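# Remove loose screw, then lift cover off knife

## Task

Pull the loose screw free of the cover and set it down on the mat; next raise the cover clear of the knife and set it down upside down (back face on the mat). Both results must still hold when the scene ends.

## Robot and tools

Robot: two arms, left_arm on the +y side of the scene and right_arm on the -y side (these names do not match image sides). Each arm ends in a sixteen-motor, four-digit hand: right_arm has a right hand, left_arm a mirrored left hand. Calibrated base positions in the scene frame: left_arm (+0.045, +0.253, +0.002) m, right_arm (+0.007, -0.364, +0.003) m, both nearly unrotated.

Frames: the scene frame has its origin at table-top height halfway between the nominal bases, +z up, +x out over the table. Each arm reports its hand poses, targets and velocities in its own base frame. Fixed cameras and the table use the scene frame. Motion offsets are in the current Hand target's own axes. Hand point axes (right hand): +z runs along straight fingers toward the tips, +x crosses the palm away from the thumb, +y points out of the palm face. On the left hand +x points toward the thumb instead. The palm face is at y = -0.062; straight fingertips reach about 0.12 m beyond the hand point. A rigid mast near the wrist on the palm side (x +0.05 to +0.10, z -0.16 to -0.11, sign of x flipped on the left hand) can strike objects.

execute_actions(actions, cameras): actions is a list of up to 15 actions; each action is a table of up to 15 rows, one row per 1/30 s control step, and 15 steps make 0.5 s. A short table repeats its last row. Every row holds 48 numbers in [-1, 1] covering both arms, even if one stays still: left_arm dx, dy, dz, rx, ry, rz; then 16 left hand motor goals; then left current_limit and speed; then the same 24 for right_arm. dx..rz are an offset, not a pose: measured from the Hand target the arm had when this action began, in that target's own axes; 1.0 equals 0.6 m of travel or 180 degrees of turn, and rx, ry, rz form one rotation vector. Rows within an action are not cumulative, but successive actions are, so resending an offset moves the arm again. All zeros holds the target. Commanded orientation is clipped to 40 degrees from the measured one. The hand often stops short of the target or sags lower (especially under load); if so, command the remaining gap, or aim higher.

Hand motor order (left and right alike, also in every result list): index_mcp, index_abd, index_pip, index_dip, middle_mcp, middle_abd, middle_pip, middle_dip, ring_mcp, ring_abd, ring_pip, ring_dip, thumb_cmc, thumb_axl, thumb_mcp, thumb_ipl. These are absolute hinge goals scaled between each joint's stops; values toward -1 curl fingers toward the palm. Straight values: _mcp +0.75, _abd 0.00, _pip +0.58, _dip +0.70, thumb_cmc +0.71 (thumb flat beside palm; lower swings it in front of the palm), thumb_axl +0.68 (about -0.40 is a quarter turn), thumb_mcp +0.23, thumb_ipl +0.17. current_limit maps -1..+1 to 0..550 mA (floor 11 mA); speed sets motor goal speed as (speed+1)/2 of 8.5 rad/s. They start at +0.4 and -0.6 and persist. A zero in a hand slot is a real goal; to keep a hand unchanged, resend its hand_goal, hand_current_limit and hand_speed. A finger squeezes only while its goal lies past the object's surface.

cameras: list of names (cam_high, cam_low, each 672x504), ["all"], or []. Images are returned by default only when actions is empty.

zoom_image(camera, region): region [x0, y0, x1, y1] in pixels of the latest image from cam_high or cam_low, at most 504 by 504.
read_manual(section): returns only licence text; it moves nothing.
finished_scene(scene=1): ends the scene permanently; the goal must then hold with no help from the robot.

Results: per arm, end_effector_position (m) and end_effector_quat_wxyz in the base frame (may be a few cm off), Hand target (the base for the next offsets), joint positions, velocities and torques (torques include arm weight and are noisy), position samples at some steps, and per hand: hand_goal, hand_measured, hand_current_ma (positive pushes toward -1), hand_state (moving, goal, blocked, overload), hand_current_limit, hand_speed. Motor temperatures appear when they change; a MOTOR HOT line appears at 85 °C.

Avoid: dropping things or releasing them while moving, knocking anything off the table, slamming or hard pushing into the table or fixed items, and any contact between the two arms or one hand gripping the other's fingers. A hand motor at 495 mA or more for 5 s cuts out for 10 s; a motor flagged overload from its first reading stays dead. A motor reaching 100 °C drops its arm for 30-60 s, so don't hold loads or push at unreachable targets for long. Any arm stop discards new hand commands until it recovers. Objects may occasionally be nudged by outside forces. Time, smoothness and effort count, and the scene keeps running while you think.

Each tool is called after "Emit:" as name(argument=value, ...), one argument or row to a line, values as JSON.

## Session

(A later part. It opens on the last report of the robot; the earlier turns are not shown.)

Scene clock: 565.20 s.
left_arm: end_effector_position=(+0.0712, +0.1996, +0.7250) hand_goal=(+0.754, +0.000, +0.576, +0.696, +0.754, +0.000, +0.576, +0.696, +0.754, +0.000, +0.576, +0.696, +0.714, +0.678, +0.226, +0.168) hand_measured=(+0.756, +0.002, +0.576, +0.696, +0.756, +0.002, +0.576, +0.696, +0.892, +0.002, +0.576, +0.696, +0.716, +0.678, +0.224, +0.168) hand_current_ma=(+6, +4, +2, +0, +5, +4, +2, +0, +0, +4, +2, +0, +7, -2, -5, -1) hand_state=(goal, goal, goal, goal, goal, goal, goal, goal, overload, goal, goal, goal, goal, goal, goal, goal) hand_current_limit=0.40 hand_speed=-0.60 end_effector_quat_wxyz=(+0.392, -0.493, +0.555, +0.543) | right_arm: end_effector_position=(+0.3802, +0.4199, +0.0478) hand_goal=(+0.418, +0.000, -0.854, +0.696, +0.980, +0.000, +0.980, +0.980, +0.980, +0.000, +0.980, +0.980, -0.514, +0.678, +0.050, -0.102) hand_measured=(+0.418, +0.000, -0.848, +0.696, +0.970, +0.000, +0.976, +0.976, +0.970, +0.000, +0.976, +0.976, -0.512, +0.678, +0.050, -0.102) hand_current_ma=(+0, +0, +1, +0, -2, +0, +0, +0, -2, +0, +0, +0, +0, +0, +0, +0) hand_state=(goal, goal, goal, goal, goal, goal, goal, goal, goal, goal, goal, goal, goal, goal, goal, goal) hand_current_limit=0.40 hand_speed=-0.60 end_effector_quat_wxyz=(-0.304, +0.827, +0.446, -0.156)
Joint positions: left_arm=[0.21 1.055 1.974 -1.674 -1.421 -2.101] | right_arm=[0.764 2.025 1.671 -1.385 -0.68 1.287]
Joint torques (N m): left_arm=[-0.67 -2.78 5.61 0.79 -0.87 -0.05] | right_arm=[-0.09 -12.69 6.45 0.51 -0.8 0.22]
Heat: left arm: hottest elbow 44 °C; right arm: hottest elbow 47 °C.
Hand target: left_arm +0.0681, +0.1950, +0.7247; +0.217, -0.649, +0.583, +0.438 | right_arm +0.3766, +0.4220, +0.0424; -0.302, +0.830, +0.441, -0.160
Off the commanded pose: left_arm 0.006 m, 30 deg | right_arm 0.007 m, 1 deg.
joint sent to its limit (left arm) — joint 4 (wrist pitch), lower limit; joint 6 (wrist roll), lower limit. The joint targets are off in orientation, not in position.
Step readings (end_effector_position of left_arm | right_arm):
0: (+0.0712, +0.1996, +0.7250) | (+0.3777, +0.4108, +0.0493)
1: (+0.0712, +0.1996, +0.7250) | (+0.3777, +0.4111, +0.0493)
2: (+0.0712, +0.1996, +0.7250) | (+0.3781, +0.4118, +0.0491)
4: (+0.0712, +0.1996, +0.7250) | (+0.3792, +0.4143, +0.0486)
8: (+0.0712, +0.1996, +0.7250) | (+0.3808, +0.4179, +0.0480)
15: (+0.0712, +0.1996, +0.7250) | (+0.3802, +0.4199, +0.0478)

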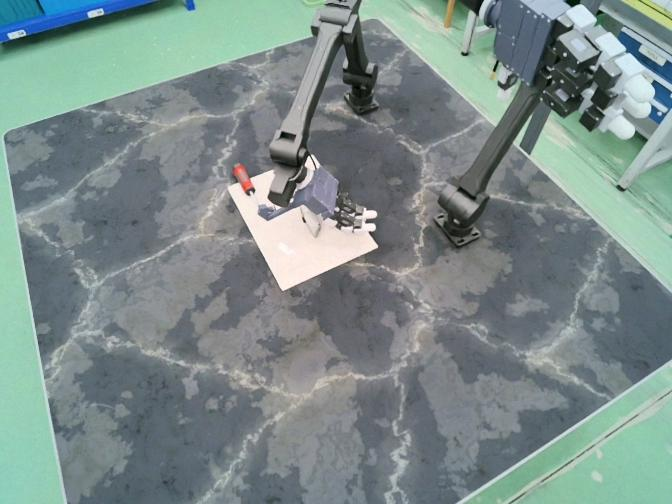

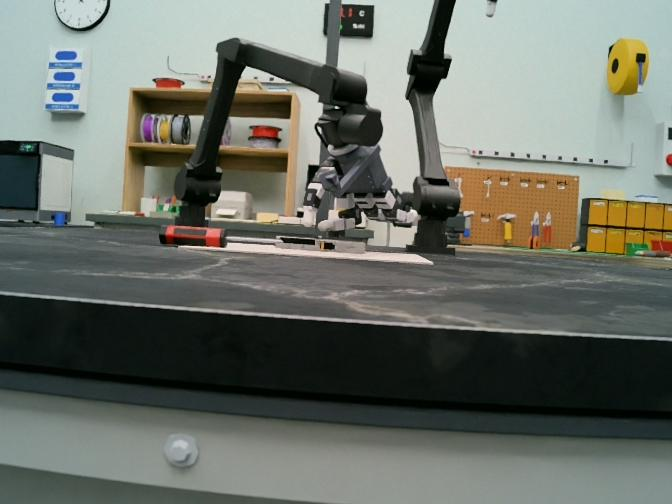

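Emit:
execute_actions(
  actions=[
    [[0,0,0,0,0,0,0.754,0,0.576,0.696,0.754,0,0.576,0.696,0.754,0,0.576,0.696,0.714,0.678,0.226,0.168,0.4,-0.6,0,0.015,0.0179,0,0,0,0.418,0,-0.854,0.696,0.98,0,0.98,0.98,0.98,0,0.98,0.98,-0.514,0.677,0.05,-0.103,0.4,-0.6]],
  ],
  cameras=["all"],
)

Emit:
zoom_image(
  camera="cam_low",
  region=[290, 190, 370, 260],
)

Scene clock: 574.70 s.
left_arm: end_effector_position=(+0.0712, +0.1996, +0.7250) hand_goal=(+0.754, +0.000, +0.576, +0.696, +0.754, +0.000, +0.576, +0.696, +0.754, +0.000, +0.576, +0.696, +0.714, +0.678, +0.226, +0.168) hand_measured=(+0.756, +0.002, +0.576, +0.696, +0.756, +0.002, +0.576, +0.696, +0.892, +0.002, +0.576, +0.696, +0.716, +0.678, +0.224, +0.168) hand_current_ma=(+6, +4, +2, +0, +5, +4, +2, +0, +0, +4, +2, +0, +7, -2, -5, -1) hand_state=(goal, goal, goal, goal, goal, goal, goal, goal, overload, goal, goal, goal, goal, goal, goal, goal) hand_current_limit=0.40 hand_speed=-0.60 end_effector_quat_wxyz=(+0.392, -0.493, +0.555, +0.543) | right_arm: end_effector_position=(+0.3807, +0.4204, +0.0378) hand_goal=(+0.418, +0.000, -0.854, +0.696, +0.980, +0.000, +0.980, +0.980, +0.980, +0.000, +0.980, +0.980, -0.514, +0.678, +0.050, -0.102) hand_measured=(+0.418, +0.000, -0.848, +0.696, +0.970, +0.000, +0.976, +0.976, +0.970, +0.000, +0.976, +0.976, -0.512, +0.678, +0.050, -0.102) hand_current_ma=(+0, +0, +1, +0, -2, +0, +0, +0, -2, +0, +0, +0, +0, +0, +0, +0) hand_state=(goal, goal, goal, goal, goal, goal, goal, goal, goal, goal, goal, goal, goal, goal, goal, goal) hand_current_limit=0.40 hand_speed=-0.60 end_effector_quat_wxyz=(-0.305, +0.827, +0.447, -0.153)
Joint positions: left_arm=[0.21 1.055 1.974 -1.674 -1.421 -2.101] | right_arm=[0.764 2.032 1.655 -1.355 -0.68 1.287]
Joint torques (N m): left_arm=[-0.5 -3.49 5.74 0.85 -0.91 -0.04] | right_arm=[-0.03 -12.04 6.38 0.54 -0.79 0.2]
Heat: left arm: hottest elbow 44 °C; right arm: hottest elbow 46 °C.
Hand target: left_arm +0.0681, +0.1950, +0.7247; +0.217, -0.649, +0.583, +0.438 | right_arm +0.3765, +0.4220, +0.0282; -0.302, +0.830, +0.441, -0.160
Off the commanded pose: left_arm 0.006 m, 30 deg | right_arm 0.010 m, 1 deg.
joint sent to its limit (left arm) — joint 4 (wrist pitch), lower limit; joint 6 (wrist roll), lower limit. The joint targets are off in orientation, not in position.
Step readings (end_effector_position of left_arm | right_arm):
0: (+0.0712, +0.1996, +0.7250) | (+0.3801, +0.4199, +0.0478)
1: (+0.0712, +0.1996, +0.7250) | (+0.3803, +0.4200, +0.0478)
2: (+0.0712, +0.1996, +0.7250) | (+0.3806, +0.4204, +0.0474)
4: (+0.0712, +0.1996, +0.7250) | (+0.3812, +0.4209, +0.0457)
8: (+0.0712, +0.1996, +0.7250) | (+0.3809, +0.4206, +0.0412)
15: (+0.0712, +0.1996, +0.7250) | (+0.3806, +0.4204, +0.0379)

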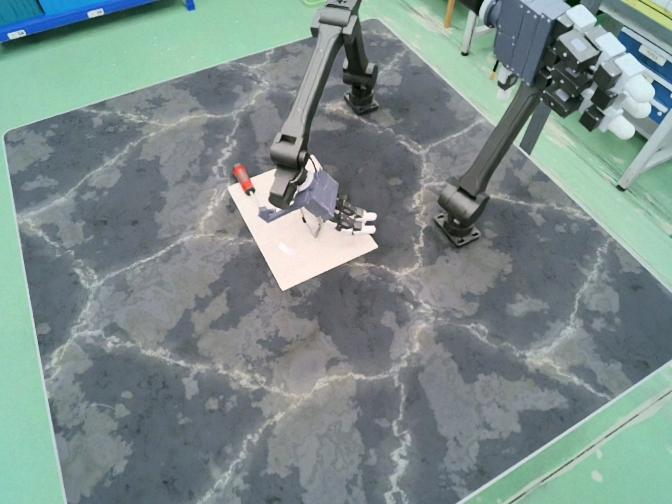

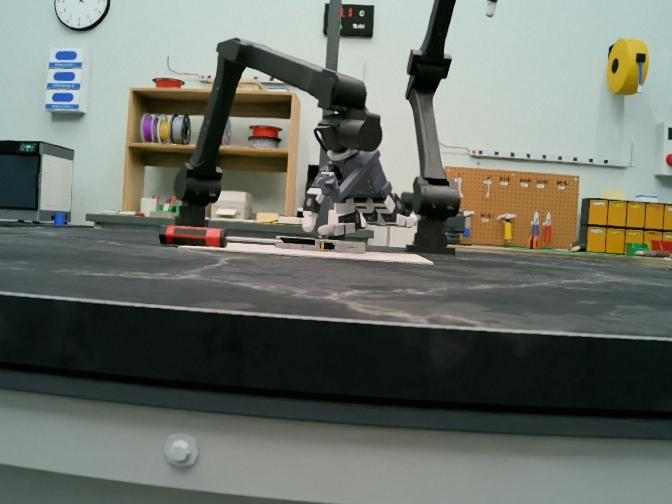

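Scaled by 6.300 from the camera's 672x504 image, which has a finer 960x720 frame.

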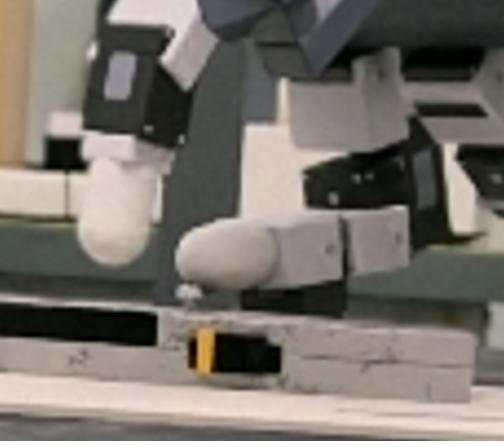

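Emit:
execute_actions(
  actions=[
    [[0,0,0,0,0,0,0.754,0,0.576,0.696,0.754,0,0.576,0.696,0.754,0,0.576,0.696,0.714,0.678,0.226,0.168,0.4,-0.6,0,0.0065,0.0078,0,0,0,0.418,0,-0.854,0.696,0.98,0,0.98,0.98,0.98,0,0.98,0.98,-0.514,0.677,0.05,-0.103,0.1,-0.6]],
    [[0,0,0,0,0,0,0.754,0,0.576,0.696,0.754,0,0.576,0.696,0.754,0,0.576,0.696,0.714,0.678,0.226,0.168,0.4,-0.6,0,0,0,0,0,0,0.418,0,-0.854,0.696,0.98,0,0.98,0.98,0.98,0,0.98,0.98,-0.514,0.677,-0.05,-0.103,0.1,-0.7]],
  ],
  cameras=["all"],
)

Emit:
zoom_image(
  camera="cam_low",
  region=[290, 190, 370, 260],
)

Scene clock: 588.07 s.
left_arm: end_effector_position=(+0.0712, +0.1996, +0.7250) hand_goal=(+0.754, +0.000, +0.576, +0.696, +0.754, +0.000, +0.576, +0.696, +0.754, +0.000, +0.576, +0.696, +0.714, +0.678, +0.226, +0.168) hand_measured=(+0.756, +0.002, +0.576, +0.696, +0.756, +0.002, +0.576, +0.696, +0.892, +0.002, +0.576, +0.696, +0.716, +0.678, +0.224, +0.168) hand_current_ma=(+6, +4, +2, +0, +5, +4, +2, +0, +0, +4, +2, +0, +7, -2, -5, -1) hand_state=(goal, goal, goal, goal, goal, goal, goal, goal, overload, goal, goal, goal, goal, goal, goal, goal) hand_current_limit=0.40 hand_speed=-0.60 end_effector_quat_wxyz=(+0.392, -0.493, +0.555, +0.543) | right_arm: end_effector_position=(+0.3810, +0.4208, +0.0325) hand_goal=(+0.418, +0.000, -0.854, +0.696, +0.980, +0.000, +0.980, +0.980, +0.980, +0.000, +0.980, +0.980, -0.514, +0.678, -0.050, -0.102) hand_measured=(+0.418, +0.000, -0.850, +0.696, +0.970, +0.000, +0.976, +0.976, +0.970, +0.000, +0.976, +0.976, -0.512, +0.678, -0.050, -0.102) hand_current_ma=(+0, +0, +0, +0, -2, +0, +0, +0, -2, +0, +0, +0, +0, +0, +0, +0) hand_state=(goal, goal, goal, goal, goal, goal, goal, goal, goal, goal, goal, goal, goal, goal, goal, goal) hand_current_limit=0.10 hand_speed=-0.70 end_effector_quat_wxyz=(-0.305, +0.827, +0.447, -0.152)
Joint positions: left_arm=[0.21 1.055 1.974 -1.674 -1.421 -2.101] | right_arm=[0.764 2.037 1.649 -1.342 -0.68 1.288]
Joint torques (N m): left_arm=[-0.67 -2.67 5.75 0.85 -0.88 -0.08] | right_arm=[-0.03 -12.04 6.3 0.51 -0.8 0.19]
Heat: left arm: hottest elbow 44 °C; right arm: hottest elbow 46 °C.
Hand target: left_arm +0.0681, +0.1950, +0.7247; +0.217, -0.649, +0.583, +0.438 | right_arm +0.3766, +0.4221, +0.0223; -0.302, +0.830, +0.441, -0.160
Off the commanded pose: left_arm 0.006 m, 30 deg | right_arm 0.011 m, 1 deg.
joint sent to its limit (left arm) — joint 4 (wrist pitch), lower limit; joint 6 (wrist roll), lower limit. The joint targets are off in orientation, not in position.
Step readings (end_effector_position of left_arm | right_arm):
0: (+0.0712, +0.1996, +0.7250) | (+0.3807, +0.4204, +0.0378)
1: (+0.0712, +0.1996, +0.7250) | (+0.3807, +0.4204, +0.0378)
2: (+0.0712, +0.1996, +0.7250) | (+0.3809, +0.4206, +0.0378)
4: (+0.0712, +0.1996, +0.7250) | (+0.3817, +0.4214, +0.0374)
8: (+0.0712, +0.1996, +0.7250) | (+0.3818, +0.4214, +0.0355)
15: (+0.0712, +0.1996, +0.7250) | (+0.3810, +0.4208, +0.0325)
16: (+0.0712, +0.1996, +0.7250) | (+0.3810, +0.4208, +0.0325)
17: (+0.0712, +0.1996, +0.7250) | (+0.3810, +0.4208, +0.0325)
19: (+0.0712, +0.1996, +0.7250) | (+0.3810, +0.4208, +0.0325)
23: (+0.0712, +0.1996, +0.7250) | (+0.3810, +0.4208, +0.0325)
30: (+0.0712, +0.1996, +0.7250) | (+0.3810, +0.4208, +0.0325)

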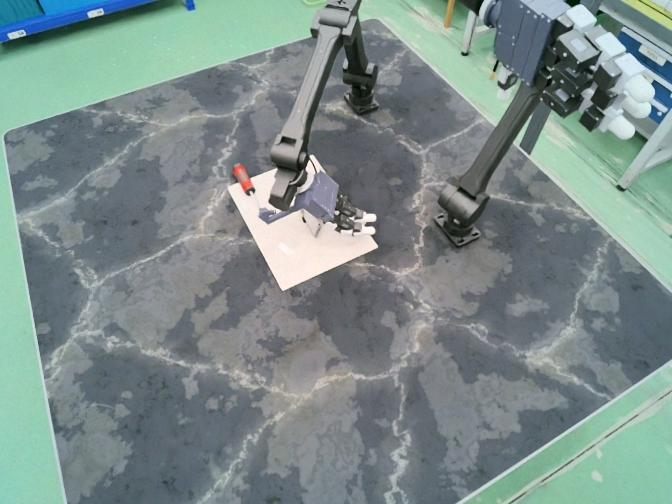

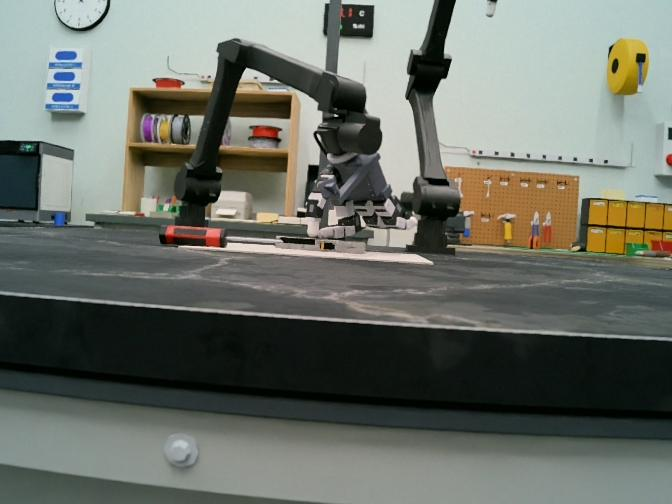

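Scaled by 6.300 from the camera's 672x504 image, which has a finer 960x720 frame.

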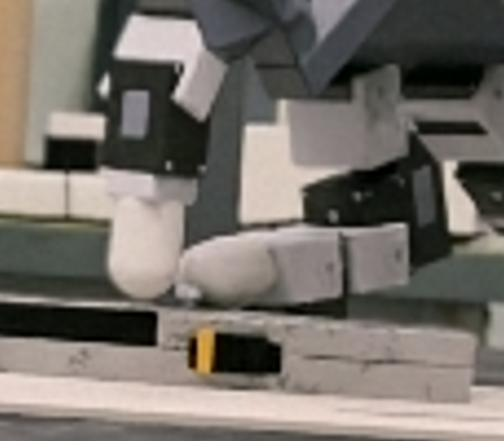

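Emit:
execute_actions(
  actions=[
    [[0,0,0,0,0,0,0.754,0,0.576,0.696,0.754,0,0.576,0.696,0.754,0,0.576,0.696,0.714,0.678,0.226,0.168,0.4,-0.6,0,0,0,0,0,0,0.418,0,-0.854,0.696,0.98,0,0.98,0.98,0.98,0,0.98,0.98,-0.514,0.677,-0.16,-0.103,-0.2,-0.8]],
  ],
  cameras=["all"],
)

Emit:
zoom_image(
  camera="cam_low",
  region=[300, 200, 360, 250],
)

Emit:
zoom_image(
  camera="cam_high",
  region=[285, 180, 345, 240],
)

Scene clock: 602.27 s.
left_arm: end_effector_position=(+0.0712, +0.1996, +0.7250) hand_goal=(+0.754, +0.000, +0.576, +0.696, +0.754, +0.000, +0.576, +0.696, +0.754, +0.000, +0.576, +0.696, +0.714, +0.678, +0.226, +0.168) hand_measured=(+0.756, +0.002, +0.576, +0.696, +0.756, +0.002, +0.576, +0.696, +0.892, +0.002, +0.576, +0.696, +0.716, +0.678, +0.224, +0.168) hand_current_ma=(+6, +4, +2, +0, +5, +4, +2, +0, +0, +4, +2, +0, +7, -2, -5, -1) hand_state=(goal, goal, goal, goal, goal, goal, goal, goal, overload, goal, goal, goal, goal, goal, goal, goal) hand_current_limit=0.40 hand_speed=-0.60 end_effector_quat_wxyz=(+0.392, -0.493, +0.555, +0.543) | right_arm: end_effector_position=(+0.3811, +0.4205, +0.0325) hand_goal=(+0.418, +0.000, -0.854, +0.696, +0.980, +0.000, +0.980, +0.980, +0.980, +0.000, +0.980, +0.980, -0.514, +0.678, -0.160, -0.102) hand_measured=(+0.420, +0.000, -0.852, +0.696, +0.970, +0.000, +0.976, +0.976, +0.970, +0.000, +0.976, +0.976, -0.512, +0.678, -0.116, -0.094) hand_current_ma=(+0, +0, +0, +0, -2, +0, +0, +0, -2, +0, +0, +0, +0, +0, +49, +2) hand_state=(goal, goal, goal, goal, goal, goal, goal, goal, goal, goal, goal, goal, goal, goal, blocked, goal) hand_current_limit=-0.20 hand_speed=-0.80 end_effector_quat_wxyz=(-0.304, +0.828, +0.447, -0.152)
Joint positions: left_arm=[0.21 1.055 1.974 -1.674 -1.421 -2.101] | right_arm=[0.764 2.037 1.649 -1.342 -0.679 1.289]
Joint torques (N m): left_arm=[-0.73 -3.02 5.52 0.9 -0.91 -0.03] | right_arm=[-0.03 -12.1 6.31 0.54 -0.86 0.18]
Heat: left arm: hottest elbow 44 °C; right arm: hottest elbow 46 °C.
Hand target: left_arm +0.0681, +0.1950, +0.7247; +0.217, -0.649, +0.583, +0.438 | right_arm +0.3766, +0.4221, +0.0223; -0.302, +0.830, +0.441, -0.160
Off the commanded pose: left_arm 0.006 m, 30 deg | right_arm 0.011 m, 1 deg.
joint sent to its limit (left arm) — joint 4 (wrist pitch), lower limit; joint 6 (wrist roll), lower limit. The joint targets are off in orientation, not in position.
Step readings (end_effector_position of left_arm | right_arm):
0: (+0.0712, +0.1996, +0.7250) | (+0.3810, +0.4208, +0.0325)
1: (+0.0712, +0.1996, +0.7250) | (+0.3810, +0.4208, +0.0325)
2: (+0.0712, +0.1996, +0.7250) | (+0.3810, +0.4208, +0.0325)
4: (+0.0712, +0.1996, +0.7250) | (+0.3810, +0.4208, +0.0325)
8: (+0.0712, +0.1996, +0.7250) | (+0.3811, +0.4206, +0.0324)
15: (+0.0712, +0.1996, +0.7250) | (+0.3811, +0.4205, +0.0325)

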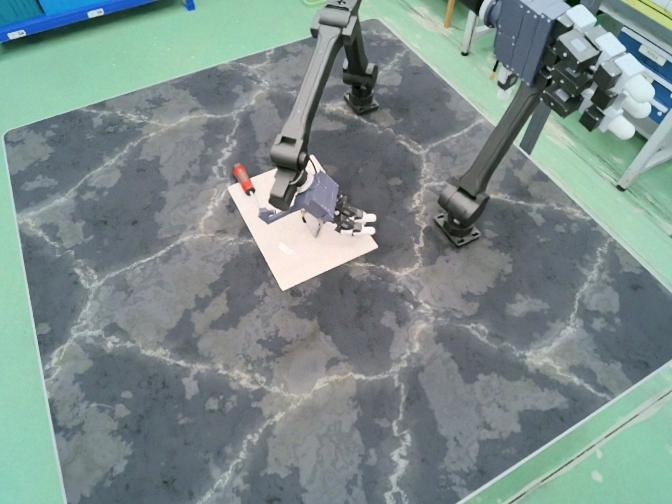

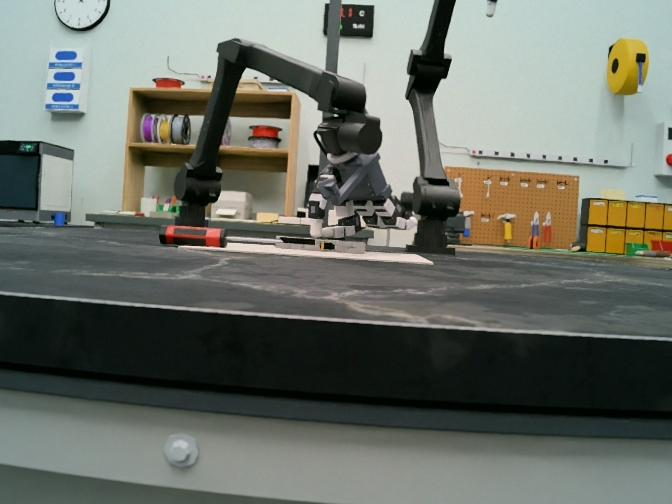

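Scaled by 8.400 from the camera's 672x504 image, which has a finer 960x720 frame.

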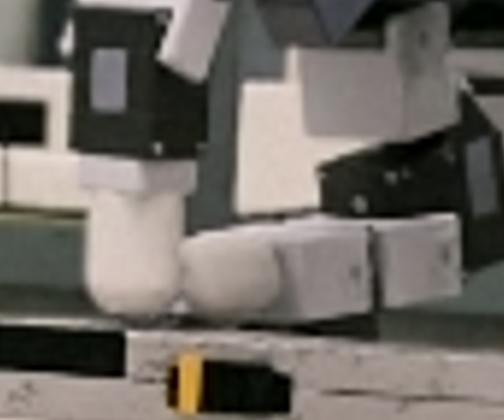

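Scaled by 8.400 from the camera's 672x504 image, which has a finer 960x720 frame.

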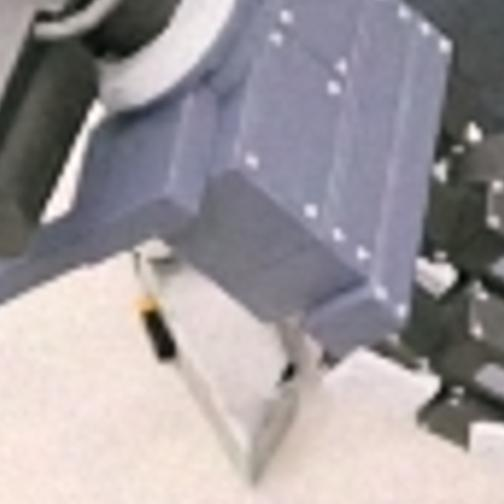

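Emit:
execute_actions(
  actions=[
    [[0,0,0,0,0,0,0.754,0,0.576,0.696,0.754,0,0.576,0.696,0.754,0,0.576,0.696,0.714,0.678,0.226,0.168,0.4,-0.6,0,0,0,0,0,0,0.38,0,-0.87,0.67,0.98,0,0.98,0.98,0.98,0,0.98,0.98,-0.514,0.677,-0.25,-0.13,0.0,-0.8]],
    [[0,0,0,0,0,0,0.754,0,0.576,0.696,0.754,0,0.576,0.696,0.754,0,0.576,0.696,0.714,0.678,0.226,0.168,0.4,-0.6,0,-0.0107,-0.0128,0,0,0,0.38,0,-0.87,0.67,0.98,0,0.98,0.98,0.98,0,0.98,0.98,-0.514,0.677,-0.25,-0.13,0.0,-0.8]],
    [[0,0,0,0,0,0,0.754,0,0.576,0.696,0.754,0,0.576,0.696,0.754,0,0.576,0.696,0.714,0.678,0.226,0.168,0.4,-0.6,0,-0.0214,-0.0256,0,0,0,0.38,0,-0.87,0.67,0.98,0,0.98,0.98,0.98,0,0.98,0.98,-0.514,0.677,-0.25,-0.13,0.0,-0.8]],
  ],
  cameras=["all"],
)

Emit:
zoom_image(
  camera="cam_low",
  region=[290, 190, 370, 260],
)

Emit:
zoom_image(
  camera="cam_high",
  region=[285, 180, 345, 240],
)

Scene clock: 616.67 s.
left_arm: end_effector_position=(+0.0712, +0.1996, +0.7250) hand_goal=(+0.754, +0.000, +0.576, +0.696, +0.754, +0.000, +0.576, +0.696, +0.754, +0.000, +0.576, +0.696, +0.714, +0.678, +0.226, +0.168) hand_measured=(+0.756, +0.002, +0.576, +0.696, +0.756, +0.002, +0.576, +0.696, +0.892, +0.002, +0.576, +0.696, +0.716, +0.678, +0.224, +0.168) hand_current_ma=(+6, +4, +2, +0, +5, +4, +2, +0, +0, +4, +2, +0, +7, -2, -5, -1) hand_state=(goal, goal, goal, goal, goal, goal, goal, goal, overload, goal, goal, goal, goal, goal, goal, goal) hand_current_limit=0.40 hand_speed=-0.60 end_effector_quat_wxyz=(+0.392, -0.493, +0.555, +0.543) | right_arm: end_effector_position=(+0.3740, +0.4131, +0.0342) hand_goal=(+0.380, +0.000, -0.870, +0.670, +0.980, +0.000, +0.980, +0.980, +0.980, +0.000, +0.980, +0.980, -0.514, +0.678, -0.250, -0.130) hand_measured=(+0.406, +0.000, -0.870, +0.670, +0.970, +0.000, +0.976, +0.976, +0.970, +0.000, +0.976, +0.976, -0.512, +0.678, -0.138, -0.096) hand_current_ma=(+12, +0, +0, +0, -2, +0, +0, +0, -2, +0, +0, +0, +0, +0, +275, +33) hand_state=(blocked, goal, goal, goal, goal, goal, goal, goal, goal, goal, goal, goal, goal, goal, blocked, blocked) hand_current_limit=0.00 hand_speed=-0.80 end_effector_quat_wxyz=(-0.299, +0.830, +0.440, -0.170)
Joint positions: left_arm=[0.21 1.055 1.974 -1.674 -1.421 -2.101] | right_arm=[0.763 2.037 1.649 -1.381 -0.678 1.289]
Joint torques (N m): left_arm=[-0.79 -2.96 5.63 0.75 -0.89 -0.01] | right_arm=[-0.09 -14.45 8.72 -0.38 -0.91 0.19]
Heat: left arm: hottest elbow 43 °C; right arm: hottest elbow 46 °C.
Hand target: left_arm +0.0681, +0.1950, +0.7247; +0.217, -0.649, +0.583, +0.438 | right_arm +0.3767, +0.4220, +0.0523; -0.302, +0.830, +0.441, -0.160
Off the commanded pose: left_arm 0.006 m, 30 deg | right_arm 0.020 m, 1 deg.
joint sent to its limit (left arm) — joint 4 (wrist pitch), lower limit; joint 6 (wrist roll), lower limit. The joint targets are off in orientation, not in position.
Step readings (end_effector_position of left_arm | right_arm):
0: (+0.0712, +0.1996, +0.7250) | (+0.3811, +0.4205, +0.0325)
1: (+0.0712, +0.1996, +0.7250) | (+0.3812, +0.4205, +0.0324)
2: (+0.0712, +0.1996, +0.7250) | (+0.3815, +0.4202, +0.0323)
4: (+0.0712, +0.1996, +0.7250) | (+0.3821, +0.4195, +0.0322)
8: (+0.0712, +0.1996, +0.7250) | (+0.3821, +0.4195, +0.0322)
15: (+0.0712, +0.1996, +0.7250) | (+0.3821, +0.4195, +0.0322)
16: (+0.0712, +0.1996, +0.7250) | (+0.3821, +0.4195, +0.0322)
17: (+0.0712, +0.1996, +0.7250) | (+0.3821, +0.4195, +0.0322)
19: (+0.0712, +0.1996, +0.7250) | (+0.3821, +0.4195, +0.0322)
23: (+0.0712, +0.1996, +0.7250) | (+0.3821, +0.4195, +0.0322)
30: (+0.0712, +0.1996, +0.7250) | (+0.3821, +0.4195, +0.0322)
31: (+0.0712, +0.1996, +0.7250) | (+0.3818, +0.4193, +0.0323)
32: (+0.0712, +0.1996, +0.7250) | (+0.3810, +0.4186, +0.0324)
34: (+0.0712, +0.1996, +0.7250) | (+0.3792, +0.4168, +0.0329)
38: (+0.0712, +0.1996, +0.7250) | (+0.3752, +0.4142, +0.0339)
45: (+0.0712, +0.1996, +0.7250) | (+0.3741, +0.4132, +0.0342)

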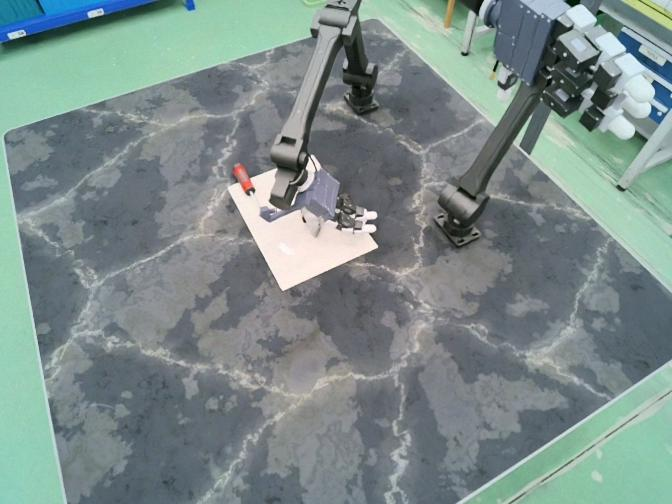

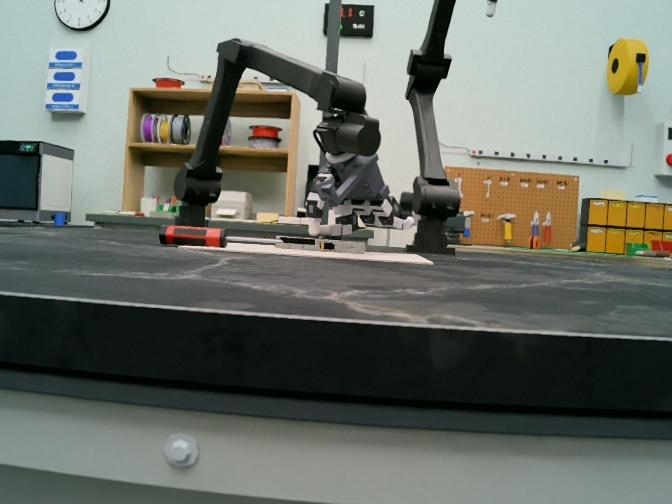

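Scaled by 6.300 from the camera's 672x504 image, which has a finer 960x720 frame.

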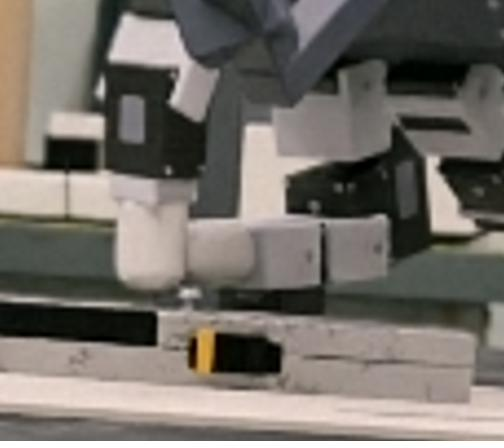

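Scaled by 8.400 from the camera's 672x504 image, which has a finer 960x720 frame.

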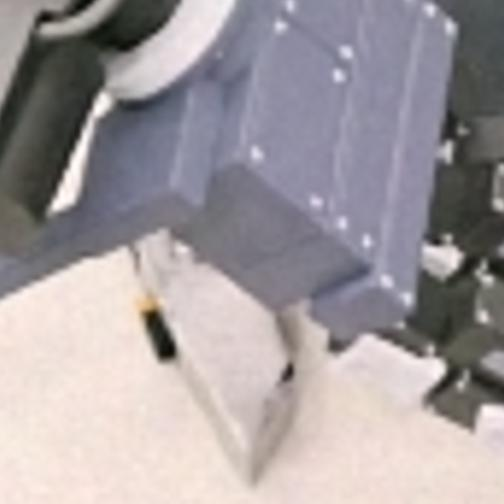

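Emit:
execute_actions(
  actions=[
    [[0,0,0,0,0,0,0.754,0,0.576,0.696,0.754,0,0.576,0.696,0.754,0,0.576,0.696,0.714,0.678,0.226,0.168,0.4,-0.6,0,0,0,0,0,0,0.418,0,-0.854,0.696,0.98,0,0.98,0.98,0.98,0,0.98,0.98,-0.514,0.677,0.05,-0.103,0.0,-0.6]],
    [[0,0,0,0,0,0,0.754,0,0.576,0.696,0.754,0,0.576,0.696,0.754,0,0.576,0.696,0.714,0.678,0.226,0.168,0.4,-0.6,0,0.015,0.0179,0,0,0,0.418,0,-0.854,0.696,0.98,0,0.98,0.98,0.98,0,0.98,0.98,-0.514,0.677,0.0,-0.103,0.0,-0.6]],
  ],
  cameras=["all"],
)

Emit:
zoom_image(
  camera="cam_low",
  region=[300, 200, 360, 250],
)

Scene clock: 661.83 s.
left_arm: end_effector_position=(+0.0712, +0.1996, +0.7250) hand_goal=(+0.754, +0.000, +0.576, +0.696, +0.754, +0.000, +0.576, +0.696, +0.754, +0.000, +0.576, +0.696, +0.714, +0.678, +0.226, +0.168) hand_measured=(+0.756, +0.002, +0.576, +0.696, +0.756, +0.002, +0.576, +0.696, +0.892, +0.002, +0.576, +0.696, +0.716, +0.678, +0.224, +0.168) hand_current_ma=(+6, +4, +2, +0, +5, +4, +2, +0, +0, +4, +2, +0, +7, -2, -5, -1) hand_state=(goal, goal, goal, goal, goal, goal, goal, goal, overload, goal, goal, goal, goal, goal, goal, goal) hand_current_limit=0.40 hand_speed=-0.60 end_effector_quat_wxyz=(+0.392, -0.493, +0.555, +0.543) | right_arm: end_effector_position=(+0.3748, +0.4140, +0.0340) hand_goal=(+0.418, +0.000, -0.854, +0.696, +0.980, +0.000, +0.980, +0.980, +0.980, +0.000, +0.980, +0.980, -0.514, +0.678, +0.000, -0.102) hand_measured=(+0.416, +0.000, -0.854, +0.694, +0.970, +0.000, +0.976, +0.976, +0.970, +0.000, +0.976, +0.976, -0.512, +0.678, +0.000, -0.100) hand_current_ma=(+0, +0, +0, +0, -2, +0, +0, +0, -2, +0, +0, +0, +0, +0, +0, +0) hand_state=(goal, goal, goal, goal, goal, goal, goal, goal, goal, goal, goal, goal, goal, goal, goal, goal) hand_current_limit=0.00 hand_speed=-0.60 end_effector_quat_wxyz=(-0.300, +0.829, +0.441, -0.168)
Joint positions: left_arm=[0.21 1.055 1.974 -1.674 -1.421 -2.101] | right_arm=[0.763 2.037 1.649 -1.377 -0.678 1.289]
Joint torques (N m): left_arm=[-0.91 -2.67 5.68 0.85 -0.88 -0.09] | right_arm=[0.03 -13.33 7.58 0.46 -0.89 0.18]
Motor temperatures (°C): left_arm=[32 30 43 29 31 28] | right_arm=[31 38 49 34 30 30]
Heat: left arm: hottest elbow 43 °C; right arm: hottest elbow 49 °C.
Hand target: left_arm +0.0681, +0.1950, +0.7247; +0.217, -0.649, +0.583, +0.438 | right_arm +0.3766, +0.4220, +0.0383; -0.302, +0.830, +0.441, -0.160
Off the commanded pose: left_arm 0.006 m, 30 deg | right_arm 0.009 m, 1 deg.
joint sent to its limit (left arm) — joint 4 (wrist pitch), lower limit; joint 6 (wrist roll), lower limit. The joint targets are off in orientation, not in position.
Step readings (end_effector_position of left_arm | right_arm):
0: (+0.0712, +0.1996, +0.7250) | (+0.3740, +0.4131, +0.0342)
1: (+0.0712, +0.1996, +0.7250) | (+0.3740, +0.4131, +0.0342)
2: (+0.0712, +0.1996, +0.7250) | (+0.3740, +0.4132, +0.0342)
4: (+0.0712, +0.1996, +0.7250) | (+0.3740, +0.4132, +0.0342)
8: (+0.0712, +0.1996, +0.7250) | (+0.3740, +0.4132, +0.0342)
15: (+0.0712, +0.1996, +0.7250) | (+0.3740, +0.4132, +0.0342)
16: (+0.0712, +0.1996, +0.7250) | (+0.3740, +0.4132, +0.0342)
17: (+0.0712, +0.1996, +0.7250) | (+0.3740, +0.4132, +0.0342)
19: (+0.0712, +0.1996, +0.7250) | (+0.3740, +0.4132, +0.0342)
23: (+0.0712, +0.1996, +0.7250) | (+0.3741, +0.4133, +0.0342)
30: (+0.0712, +0.1996, +0.7250) | (+0.3748, +0.4140, +0.0340)

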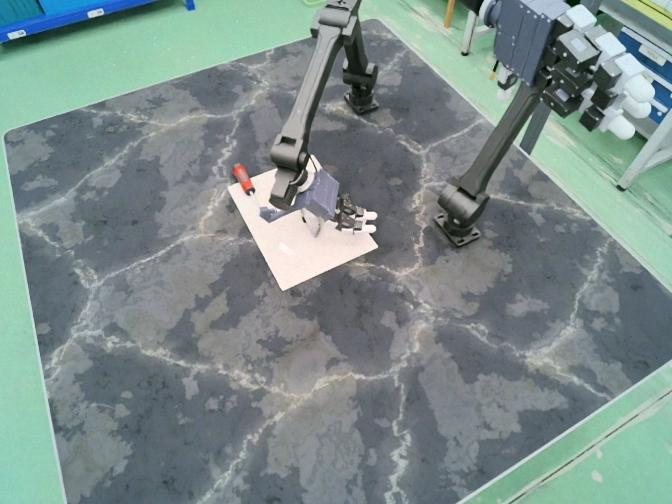

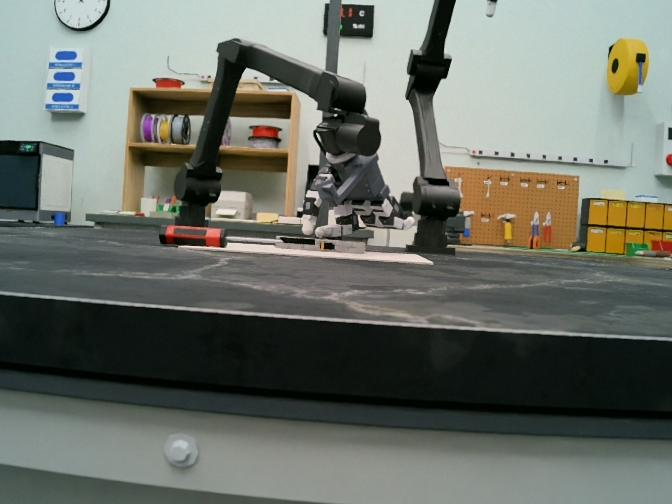

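Scaled by 8.400 from the camera's 672x504 image, which has a finer 960x720 frame.

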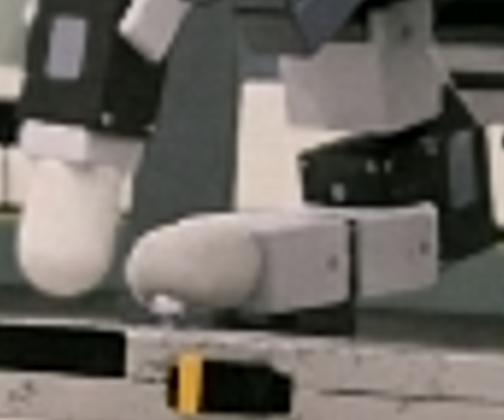

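Emit:
execute_actions(
  actions=[
    [[0,0,0,0,0,0,0.754,0,0.576,0.696,0.754,0,0.576,0.696,0.754,0,0.576,0.696,0.714,0.678,0.226,0.168,0.4,-0.6,0,0.0214,0.0255,0,0,0,0.43,0,-0.9,0.696,0.98,0,0.98,0.98,0.98,0,0.98,0.98,-0.514,0.677,0.0,-0.103,0.0,-0.6]],
  ],
  cameras=["all"],
)

Emit:
zoom_image(
  camera="cam_low",
  region=[300, 200, 360, 250],
)

Scene clock: 699.47 s.
left_arm: end_effector_position=(+0.0712, +0.1996, +0.7250) hand_goal=(+0.754, +0.000, +0.576, +0.696, +0.754, +0.000, +0.576, +0.696, +0.754, +0.000, +0.576, +0.696, +0.714, +0.678, +0.226, +0.168) hand_measured=(+0.756, +0.002, +0.576, +0.696, +0.756, +0.002, +0.576, +0.696, +0.892, +0.002, +0.576, +0.696, +0.716, +0.678, +0.224, +0.168) hand_current_ma=(+6, +4, +2, +0, +5, +4, +2, +0, +0, +4, +2, +0, +7, -2, -5, -1) hand_state=(goal, goal, goal, goal, goal, goal, goal, goal, overload, goal, goal, goal, goal, goal, goal, goal) hand_current_limit=0.40 hand_speed=-0.60 end_effector_quat_wxyz=(+0.392, -0.493, +0.555, +0.543) | right_arm: end_effector_position=(+0.3826, +0.4214, +0.0300) hand_goal=(+0.430, +0.000, -0.900, +0.696, +0.980, +0.000, +0.980, +0.980, +0.980, +0.000, +0.980, +0.980, -0.514, +0.678, +0.000, -0.102) hand_measured=(+0.426, +0.000, -0.892, +0.694, +0.970, +0.000, +0.976, +0.976, +0.970, +0.000, +0.976, +0.976, -0.512, +0.678, +0.000, -0.100) hand_current_ma=(+0, +0, +1, +0, -2, +0, +0, +0, -2, +0, +0, +0, +0, +0, +0, +0) hand_state=(goal, goal, goal, goal, goal, goal, goal, goal, goal, goal, goal, goal, goal, goal, goal, goal) hand_current_limit=0.00 hand_speed=-0.60 end_effector_quat_wxyz=(-0.305, +0.828, +0.447, -0.150)
Joint positions: left_arm=[0.21 1.055 1.974 -1.674 -1.421 -2.101] | right_arm=[0.763 2.041 1.649 -1.334 -0.678 1.289]
Joint torques (N m): left_arm=[-1.14 -3.02 5.72 0.73 -0.88 -0.05] | right_arm=[-0.03 -12.04 6.01 0.53 -0.87 0.18]
Heat: left arm: hottest elbow 43 °C; right arm: hottest elbow 48 °C.
Hand target: left_arm +0.0681, +0.1950, +0.7247; +0.217, -0.649, +0.583, +0.438 | right_arm +0.3767, +0.4220, +0.0182; -0.302, +0.830, +0.441, -0.160
Off the commanded pose: left_arm 0.006 m, 30 deg | right_arm 0.013 m, 1 deg.
joint sent to its limit (left arm) — joint 4 (wrist pitch), lower limit; joint 6 (wrist roll), lower limit. The joint targets are off in orientation, not in position.
Step readings (end_effector_position of left_arm | right_arm):
0: (+0.0712, +0.1996, +0.7250) | (+0.3749, +0.4141, +0.0340)
1: (+0.0712, +0.1996, +0.7250) | (+0.3750, +0.4142, +0.0339)
2: (+0.0712, +0.1996, +0.7250) | (+0.3758, +0.4150, +0.0337)
4: (+0.0712, +0.1996, +0.7250) | (+0.3781, +0.4172, +0.0332)
8: (+0.0712, +0.1996, +0.7250) | (+0.3816, +0.4205, +0.0322)
15: (+0.0712, +0.1996, +0.7250) | (+0.3826, +0.4215, +0.0304)

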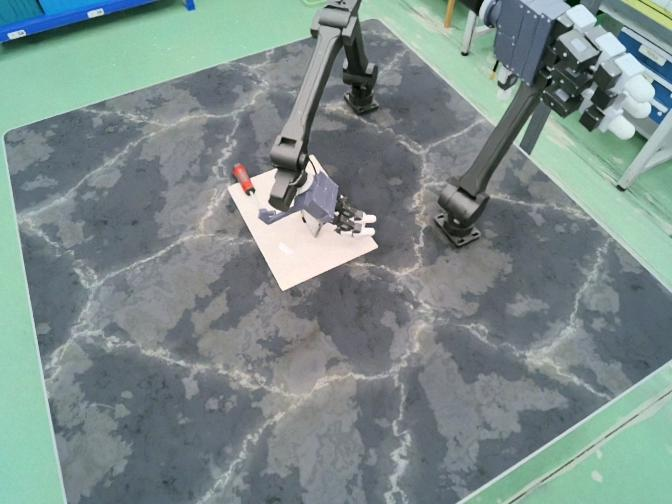

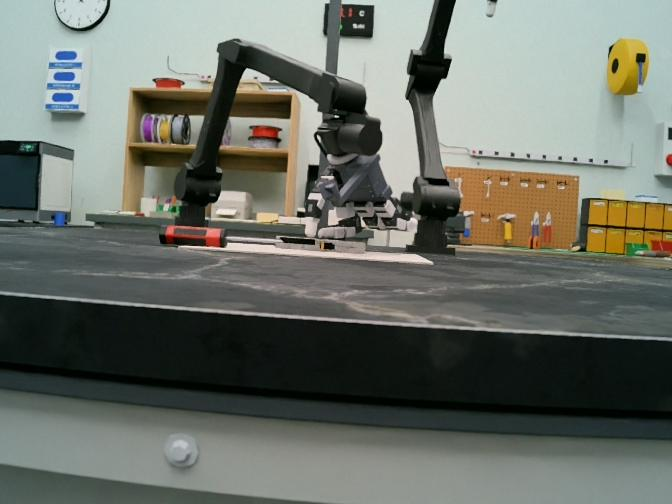

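Scaled by 8.400 from the camera's 672x504 image, which has a finer 960x720 frame.

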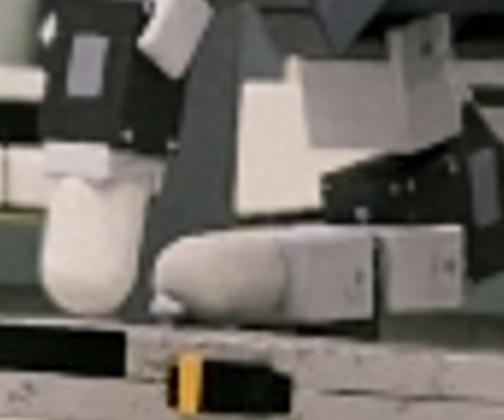

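Emit:
execute_actions(
  actions=[
    [[0,0,0,0,0,0,0.754,0,0.576,0.696,0.754,0,0.576,0.696,0.754,0,0.576,0.696,0.714,0.678,0.226,0.168,0.4,-0.6,0,0,0,0,0,0,0.43,0,-0.9,0.696,0.98,0,0.98,0.98,0.98,0,0.98,0.98,-0.514,0.677,-0.05,0.027,-0.2,-0.6]],
    [[0,0,0,0,0,0,0.754,0,0.576,0.696,0.754,0,0.576,0.696,0.754,0,0.576,0.696,0.714,0.678,0.226,0.168,0.4,-0.6,0,0,0,0,0,0,0.43,0,-0.9,0.696,0.98,0,0.98,0.98,0.98,0,0.98,0.98,-0.514,0.677,-0.22,0.027,-0.2,-0.8]],
  ],
  cameras=["all"],
)

Emit:
zoom_image(
  camera="cam_low",
  region=[300, 200, 360, 250],
)

Scene clock: 728.87 s.
left_arm: end_effector_position=(+0.0712, +0.1996, +0.7250) hand_goal=(+0.754, +0.000, +0.576, +0.696, +0.754, +0.000, +0.576, +0.696, +0.754, +0.000, +0.576, +0.696, +0.714, +0.678, +0.226, +0.168) hand_measured=(+0.756, +0.002, +0.576, +0.696, +0.756, +0.002, +0.576, +0.696, +0.892, +0.002, +0.576, +0.696, +0.716, +0.678, +0.224, +0.168) hand_current_ma=(+6, +4, +2, +0, +5, +4, +2, +0, +0, +4, +2, +0, +7, -2, -5, -1) hand_state=(goal, goal, goal, goal, goal, goal, goal, goal, overload, goal, goal, goal, goal, goal, goal, goal) hand_current_limit=0.40 hand_speed=-0.60 end_effector_quat_wxyz=(+0.392, -0.493, +0.555, +0.543) | right_arm: end_effector_position=(+0.3831, +0.4207, +0.0299) hand_goal=(+0.430, +0.000, -0.900, +0.696, +0.980, +0.000, +0.980, +0.980, +0.980, +0.000, +0.980, +0.980, -0.514, +0.678, -0.220, +0.028) hand_measured=(+0.426, +0.000, -0.892, +0.694, +0.970, +0.000, +0.976, +0.976, +0.970, +0.000, +0.976, +0.976, -0.514, +0.678, -0.158, +0.040) hand_current_ma=(+0, +0, +1, +0, -2, +0, +0, +0, -2, +0, +0, +0, +0, +0, +101, +4) hand_state=(goal, goal, goal, goal, goal, goal, goal, goal, goal, goal, goal, goal, goal, goal, blocked, goal) hand_current_limit=-0.20 hand_speed=-0.80 end_effector_quat_wxyz=(-0.302, +0.828, +0.447, -0.150)
Joint positions: left_arm=[0.21 1.055 1.974 -1.674 -1.421 -2.101] | right_arm=[0.763 2.041 1.649 -1.334 -0.673 1.29]
Joint torques (N m): left_arm=[-0.85 -2.78 5.56 0.79 -0.9 -0.12] | right_arm=[-0.03 -12.1 6.01 0.54 -1.07 0.16]
Heat: left arm: hottest elbow 43 °C; right arm: hottest elbow 46 °C.
Hand target: left_arm +0.0681, +0.1950, +0.7247; +0.217, -0.649, +0.583, +0.438 | right_arm +0.3767, +0.4220, +0.0182; -0.302, +0.830, +0.441, -0.160
Off the commanded pose: left_arm 0.006 m, 30 deg | right_arm 0.013 m, 1 deg.
joint sent to its limit (left arm) — joint 4 (wrist pitch), lower limit; joint 6 (wrist roll), lower limit. The joint targets are off in orientation, not in position.
Step readings (end_effector_position of left_arm | right_arm):
0: (+0.0712, +0.1996, +0.7250) | (+0.3826, +0.4214, +0.0300)
1: (+0.0712, +0.1996, +0.7250) | (+0.3826, +0.4214, +0.0300)
2: (+0.0712, +0.1996, +0.7250) | (+0.3826, +0.4214, +0.0300)
4: (+0.0712, +0.1996, +0.7250) | (+0.3826, +0.4214, +0.0300)
8: (+0.0712, +0.1996, +0.7250) | (+0.3826, +0.4214, +0.0300)
15: (+0.0712, +0.1996, +0.7250) | (+0.3826, +0.4214, +0.0300)
16: (+0.0712, +0.1996, +0.7250) | (+0.3826, +0.4214, +0.0300)
17: (+0.0712, +0.1996, +0.7250) | (+0.3826, +0.4214, +0.0300)
19: (+0.0712, +0.1996, +0.7250) | (+0.3826, +0.4214, +0.0300)
23: (+0.0712, +0.1996, +0.7250) | (+0.3827, +0.4213, +0.0300)
30: (+0.0712, +0.1996, +0.7250) | (+0.3831, +0.4207, +0.0299)

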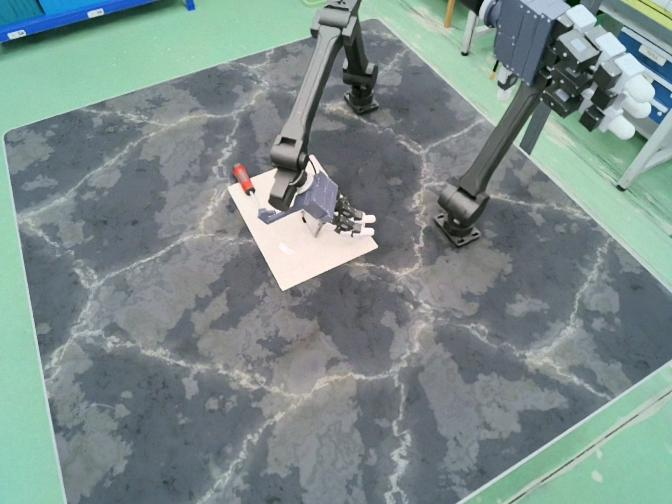

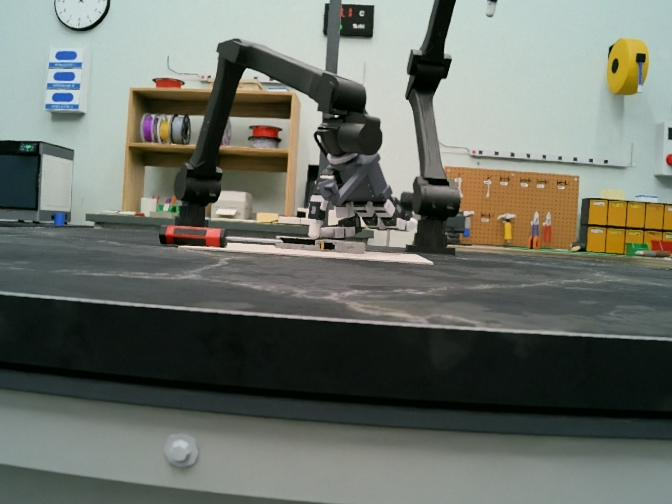

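Scaled by 8.400 from the camera's 672x504 image, which has a finer 960x720 frame.

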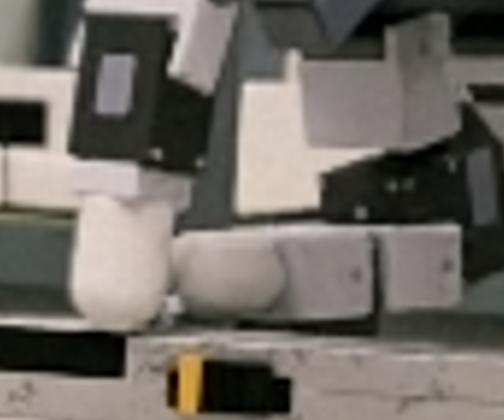

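Emit:
execute_actions(
  actions=[
    [[0,0,0,0,0,0,0.754,0,0.576,0.696,0.754,0,0.576,0.696,0.754,0,0.576,0.696,0.714,0.678,0.226,0.168,0.4,-0.6,0,0,0,0,0,0,0.43,0,-0.9,0.696,0.98,0,0.98,0.98,0.98,0,0.98,0.98,-0.514,0.677,-0.05,0.027,-0.2,-0.6]],
    [[0,0,0,0,0,0,0.754,0,0.576,0.696,0.754,0,0.576,0.696,0.754,0,0.576,0.696,0.714,0.678,0.226,0.168,0.4,-0.6,0.0164,-0.0267,-0.0353,0,0,0,0.43,0,-0.9,0.696,0.98,0,0.98,0.98,0.98,0,0.98,0.98,-0.514,0.677,-0.05,0.027,-0.2,-0.6]],
  ],
  cameras=[],
)

Scene clock: 753.30 s.
left_arm: end_effector_position=(+0.0712, +0.1996, +0.7250) hand_goal=(+0.754, +0.000, +0.576, +0.696, +0.754, +0.000, +0.576, +0.696, +0.754, +0.000, +0.576, +0.696, +0.714, +0.678, +0.226, +0.168) hand_measured=(+0.756, +0.002, +0.576, +0.696, +0.756, +0.002, +0.576, +0.696, +0.892, +0.002, +0.576, +0.696, +0.716, +0.678, +0.224, +0.168) hand_current_ma=(+6, +4, +2, +0, +5, +4, +2, +0, +0, +4, +2, +0, +7, -2, -5, -1) hand_state=(goal, goal, goal, goal, goal, goal, goal, goal, overload, goal, goal, goal, goal, goal, goal, goal) hand_current_limit=0.40 hand_speed=-0.60 end_effector_quat_wxyz=(+0.392, -0.493, +0.555, +0.543) | right_arm: end_effector_position=(+0.3743, +0.4153, +0.0332) hand_goal=(+0.430, +0.000, -0.900, +0.696, +0.980, +0.000, +0.980, +0.980, +0.980, +0.000, +0.980, +0.980, -0.514, +0.678, -0.050, +0.028) hand_measured=(+0.426, +0.000, -0.894, +0.694, +0.970, +0.000, +0.976, +0.976, +0.970, +0.000, +0.976, +0.976, -0.516, +0.678, -0.054, +0.030) hand_current_ma=(+0, +0, +0, +0, -2, +0, +0, +0, -2, +0, +0, +0, +0, +0, -1, +0) hand_state=(goal, goal, goal, goal, goal, goal, goal, goal, goal, goal, goal, goal, goal, goal, goal, goal) hand_current_limit=-0.20 hand_speed=-0.60 end_effector_quat_wxyz=(-0.300, +0.830, +0.440, -0.169)
Joint positions: left_arm=[0.21 1.055 1.974 -1.674 -1.421 -2.101] | right_arm=[0.765 2.041 1.653 -1.378 -0.679 1.292]
Joint torques (N m): left_arm=[-0.32 -2.78 5.53 0.79 -0.87 -0.07] | right_arm=[-0.03 -12.45 10.54 -0.39 -0.86 0.18]
Heat: left arm: hottest elbow 43 °C; right arm: hottest elbow 46 °C.
Hand target: left_arm +0.0681, +0.1950, +0.7247; +0.217, -0.649, +0.583, +0.438 | right_arm +0.3831, +0.4296, +0.0448; -0.302, +0.830, +0.441, -0.160
Off the commanded pose: left_arm 0.006 m, 30 deg | right_arm 0.020 m, 1 deg.
joint sent to its limit (left arm) — joint 4 (wrist pitch), lower limit; joint 6 (wrist roll), lower limit. The joint targets are off in orientation, not in position.
Step readings (end_effector_position of left_arm | right_arm):
0: (+0.0712, +0.1996, +0.7250) | (+0.3831, +0.4207, +0.0299)
1: (+0.0712, +0.1996, +0.7250) | (+0.3831, +0.4207, +0.0299)
2: (+0.0712, +0.1996, +0.7250) | (+0.3830, +0.4208, +0.0299)
4: (+0.0712, +0.1996, +0.7250) | (+0.3822, +0.4216, +0.0301)
8: (+0.0712, +0.1996, +0.7250) | (+0.3807, +0.4208, +0.0287)
15: (+0.0712, +0.1996, +0.7250) | (+0.3806, +0.4207, +0.0286)
16: (+0.0712, +0.1996, +0.7250) | (+0.3806, +0.4207, +0.0286)
17: (+0.0712, +0.1996, +0.7250) | (+0.3803, +0.4205, +0.0286)
19: (+0.0712, +0.1996, +0.7250) | (+0.3785, +0.4187, +0.0290)
23: (+0.0712, +0.1996, +0.7250) | (+0.3741, +0.4148, +0.0301)
30: (+0.0712, +0.1996, +0.7250) | (+0.3740, +0.4150, +0.0325)
No camera images: "cameras" was empty.

Emit:
execute_actions(
  actions=[
    [[0,0,0,0,0,0,0.754,0,0.576,0.696,0.754,0,0.576,0.696,0.754,0,0.576,0.696,0.714,0.678,0.226,0.168,0.4,-0.6,0,-0.0107,-0.0128,0,0,0,0.43,0,-0.9,0.696,0.98,0,0.98,0.98,0.98,0,0.98,0.98,-0.514,0.677,-0.05,0.027,-0.2,-0.6]],
  ],
  cameras=[],
)

Emit:
execute_actions(
  actions=[
    [[0,0,0,0,0,0,0.754,0,0.576,0.696,0.754,0,0.576,0.696,0.754,0,0.576,0.696,0.714,0.678,0.226,0.168,0.4,-0.6,0,-0.0107,-0.0128,0,0,0,0.43,0,-0.9,0.696,0.98,0,0.98,0.98,0.98,0,0.98,0.98,-0.514,0.677,-0.05,0.027,-0.2,-0.6]],
  ],
  cameras=[],
)

Scene clock: 763.10 s.
left_arm: end_effector_position=(+0.0712, +0.1996, +0.7250) hand_goal=(+0.754, +0.000, +0.576, +0.696, +0.754, +0.000, +0.576, +0.696, +0.754, +0.000, +0.576, +0.696, +0.714, +0.678, +0.226, +0.168) hand_measured=(+0.756, +0.002, +0.576, +0.696, +0.756, +0.002, +0.576, +0.696, +0.892, +0.002, +0.576, +0.696, +0.716, +0.678, +0.224, +0.168) hand_current_ma=(+6, +4, +2, +0, +5, +4, +2, +0, +0, +4, +2, +0, +7, -2, -5, -1) hand_state=(goal, goal, goal, goal, goal, goal, goal, goal, overload, goal, goal, goal, goal, goal, goal, goal) hand_current_limit=0.40 hand_speed=-0.60 end_effector_quat_wxyz=(+0.392, -0.493, +0.555, +0.543) | right_arm: end_effector_position=(+0.3736, +0.4146, +0.0379) hand_goal=(+0.430, +0.000, -0.900, +0.696, +0.980, +0.000, +0.980, +0.980, +0.980, +0.000, +0.980, +0.980, -0.514, +0.678, -0.050, +0.028) hand_measured=(+0.426, +0.000, -0.894, +0.694, +0.970, +0.000, +0.976, +0.976, +0.970, +0.000, +0.976, +0.976, -0.516, +0.678, -0.054, +0.030) hand_current_ma=(+0, +0, +0, +0, -2, +0, +0, +0, -2, +0, +0, +0, +0, +0, -1, +0) hand_state=(goal, goal, goal, goal, goal, goal, goal, goal, goal, goal, goal, goal, goal, goal, goal, goal) hand_current_limit=-0.20 hand_speed=-0.60 end_effector_quat_wxyz=(-0.298, +0.830, +0.438, -0.174)
Joint positions: left_arm=[0.21 1.055 1.974 -1.674 -1.421 -2.101] | right_arm=[0.765 2.041 1.665 -1.401 -0.679 1.292]
Joint torques (N m): left_arm=[-0.38 -3.25 5.59 1.01 -0.91 -0.11] | right_arm=[-0.03 -13.22 10.61 -0.39 -0.86 0.17]
Heat: left arm: hottest elbow 43 °C; right arm: hottest elbow 47 °C.
Hand target: left_arm +0.0681, +0.1950, +0.7247; +0.217, -0.649, +0.583, +0.438 | right_arm +0.3830, +0.4294, +0.0547; -0.302, +0.830, +0.441, -0.160
Off the commanded pose: left_arm 0.006 m, 30 deg | right_arm 0.025 m, 2 deg.
joint sent to its limit (left arm) — joint 4 (wrist pitch), lower limit; joint 6 (wrist roll), lower limit. The joint targets are off in orientation, not in position.
Step readings (end_effector_position of left_arm | right_arm):
0: (+0.0712, +0.1996, +0.7250) | (+0.3743, +0.4152, +0.0332)
1: (+0.0712, +0.1996, +0.7250) | (+0.3743, +0.4152, +0.0332)
2: (+0.0712, +0.1996, +0.7250) | (+0.3740, +0.4150, +0.0334)
4: (+0.0712, +0.1996, +0.7250) | (+0.3734, +0.4144, +0.0345)
8: (+0.0712, +0.1996, +0.7250) | (+0.3735, +0.4145, +0.0368)
15: (+0.0712, +0.1996, +0.7250) | (+0.3737, +0.4147, +0.0379)
No camera images: "cameras" was empty.

Scene clock: 763.80 s.
left_arm: end_effector_position=(+0.0712, +0.1996, +0.7250) hand_goal=(+0.754, +0.000, +0.576, +0.696, +0.754, +0.000, +0.576, +0.696, +0.754, +0.000, +0.576, +0.696, +0.714, +0.678, +0.226, +0.168) hand_measured=(+0.756, +0.002, +0.576, +0.696, +0.756, +0.002, +0.576, +0.696, +0.892, +0.002, +0.576, +0.696, +0.716, +0.678, +0.224, +0.168) hand_current_ma=(+6, +4, +2, +0, +5, +4, +2, +0, +0, +4, +2, +0, +7, -2, -5, -1) hand_state=(goal, goal, goal, goal, goal, goal, goal, goal, overload, goal, goal, goal, goal, goal, goal, goal) hand_current_limit=0.40 hand_speed=-0.60 end_effector_quat_wxyz=(+0.392, -0.493, +0.555, +0.543) | right_arm: end_effector_position=(+0.3732, +0.4142, +0.0430) hand_goal=(+0.430, +0.000, -0.900, +0.696, +0.980, +0.000, +0.980, +0.980, +0.980, +0.000, +0.980, +0.980, -0.514, +0.678, -0.050, +0.028) hand_measured=(+0.426, +0.000, -0.894, +0.694, +0.970, +0.000, +0.976, +0.976, +0.970, +0.000, +0.976, +0.976, -0.516, +0.678, -0.054, +0.030) hand_current_ma=(+0, +0, +0, +0, -2, +0, +0, +0, -2, +0, +0, +0, +0, +0, -1, +0) hand_state=(goal, goal, goal, goal, goal, goal, goal, goal, goal, goal, goal, goal, goal, goal, goal, goal) hand_current_limit=-0.20 hand_speed=-0.60 end_effector_quat_wxyz=(-0.297, +0.830, +0.436, -0.178)
Joint positions: left_arm=[0.21 1.055 1.974 -1.674 -1.421 -2.101] | right_arm=[0.765 2.041 1.678 -1.422 -0.679 1.292]
Joint torques (N m): left_arm=[-0.97 -3.19 5.6 0.92 -0.9 -0.05] | right_arm=[-0.03 -13.92 10.65 -0.43 -0.85 0.17]
Heat: left arm: hottest elbow 43 °C; right arm: hottest elbow 47 °C.
Hand target: left_arm +0.0681, +0.1950, +0.7247; +0.217, -0.649, +0.583, +0.438 | right_arm +0.3831, +0.4295, +0.0648; -0.302, +0.830, +0.441, -0.160
Off the commanded pose: left_arm 0.006 m, 30 deg | right_arm 0.028 m, 2 deg.
joint sent to its limit (left arm) — joint 4 (wrist pitch), lower limit; joint 6 (wrist roll), lower limit. The joint targets are off in orientation, not in position.
Step readings (end_effector_position of left_arm | right_arm):
0: (+0.0712, +0.1996, +0.7250) | (+0.3736, +0.4146, +0.0379)
1: (+0.0712, +0.1996, +0.7250) | (+0.3736, +0.4146, +0.0379)
2: (+0.0712, +0.1996, +0.7250) | (+0.3734, +0.4144, +0.0383)
4: (+0.0712, +0.1996, +0.7250) | (+0.3728, +0.4138, +0.0393)
8: (+0.0712, +0.1996, +0.7250) | (+0.3731, +0.4141, +0.0419)
15: (+0.0712, +0.1996, +0.7250) | (+0.3733, +0.4143, +0.0430)
No camera images: "cameras" was empty.


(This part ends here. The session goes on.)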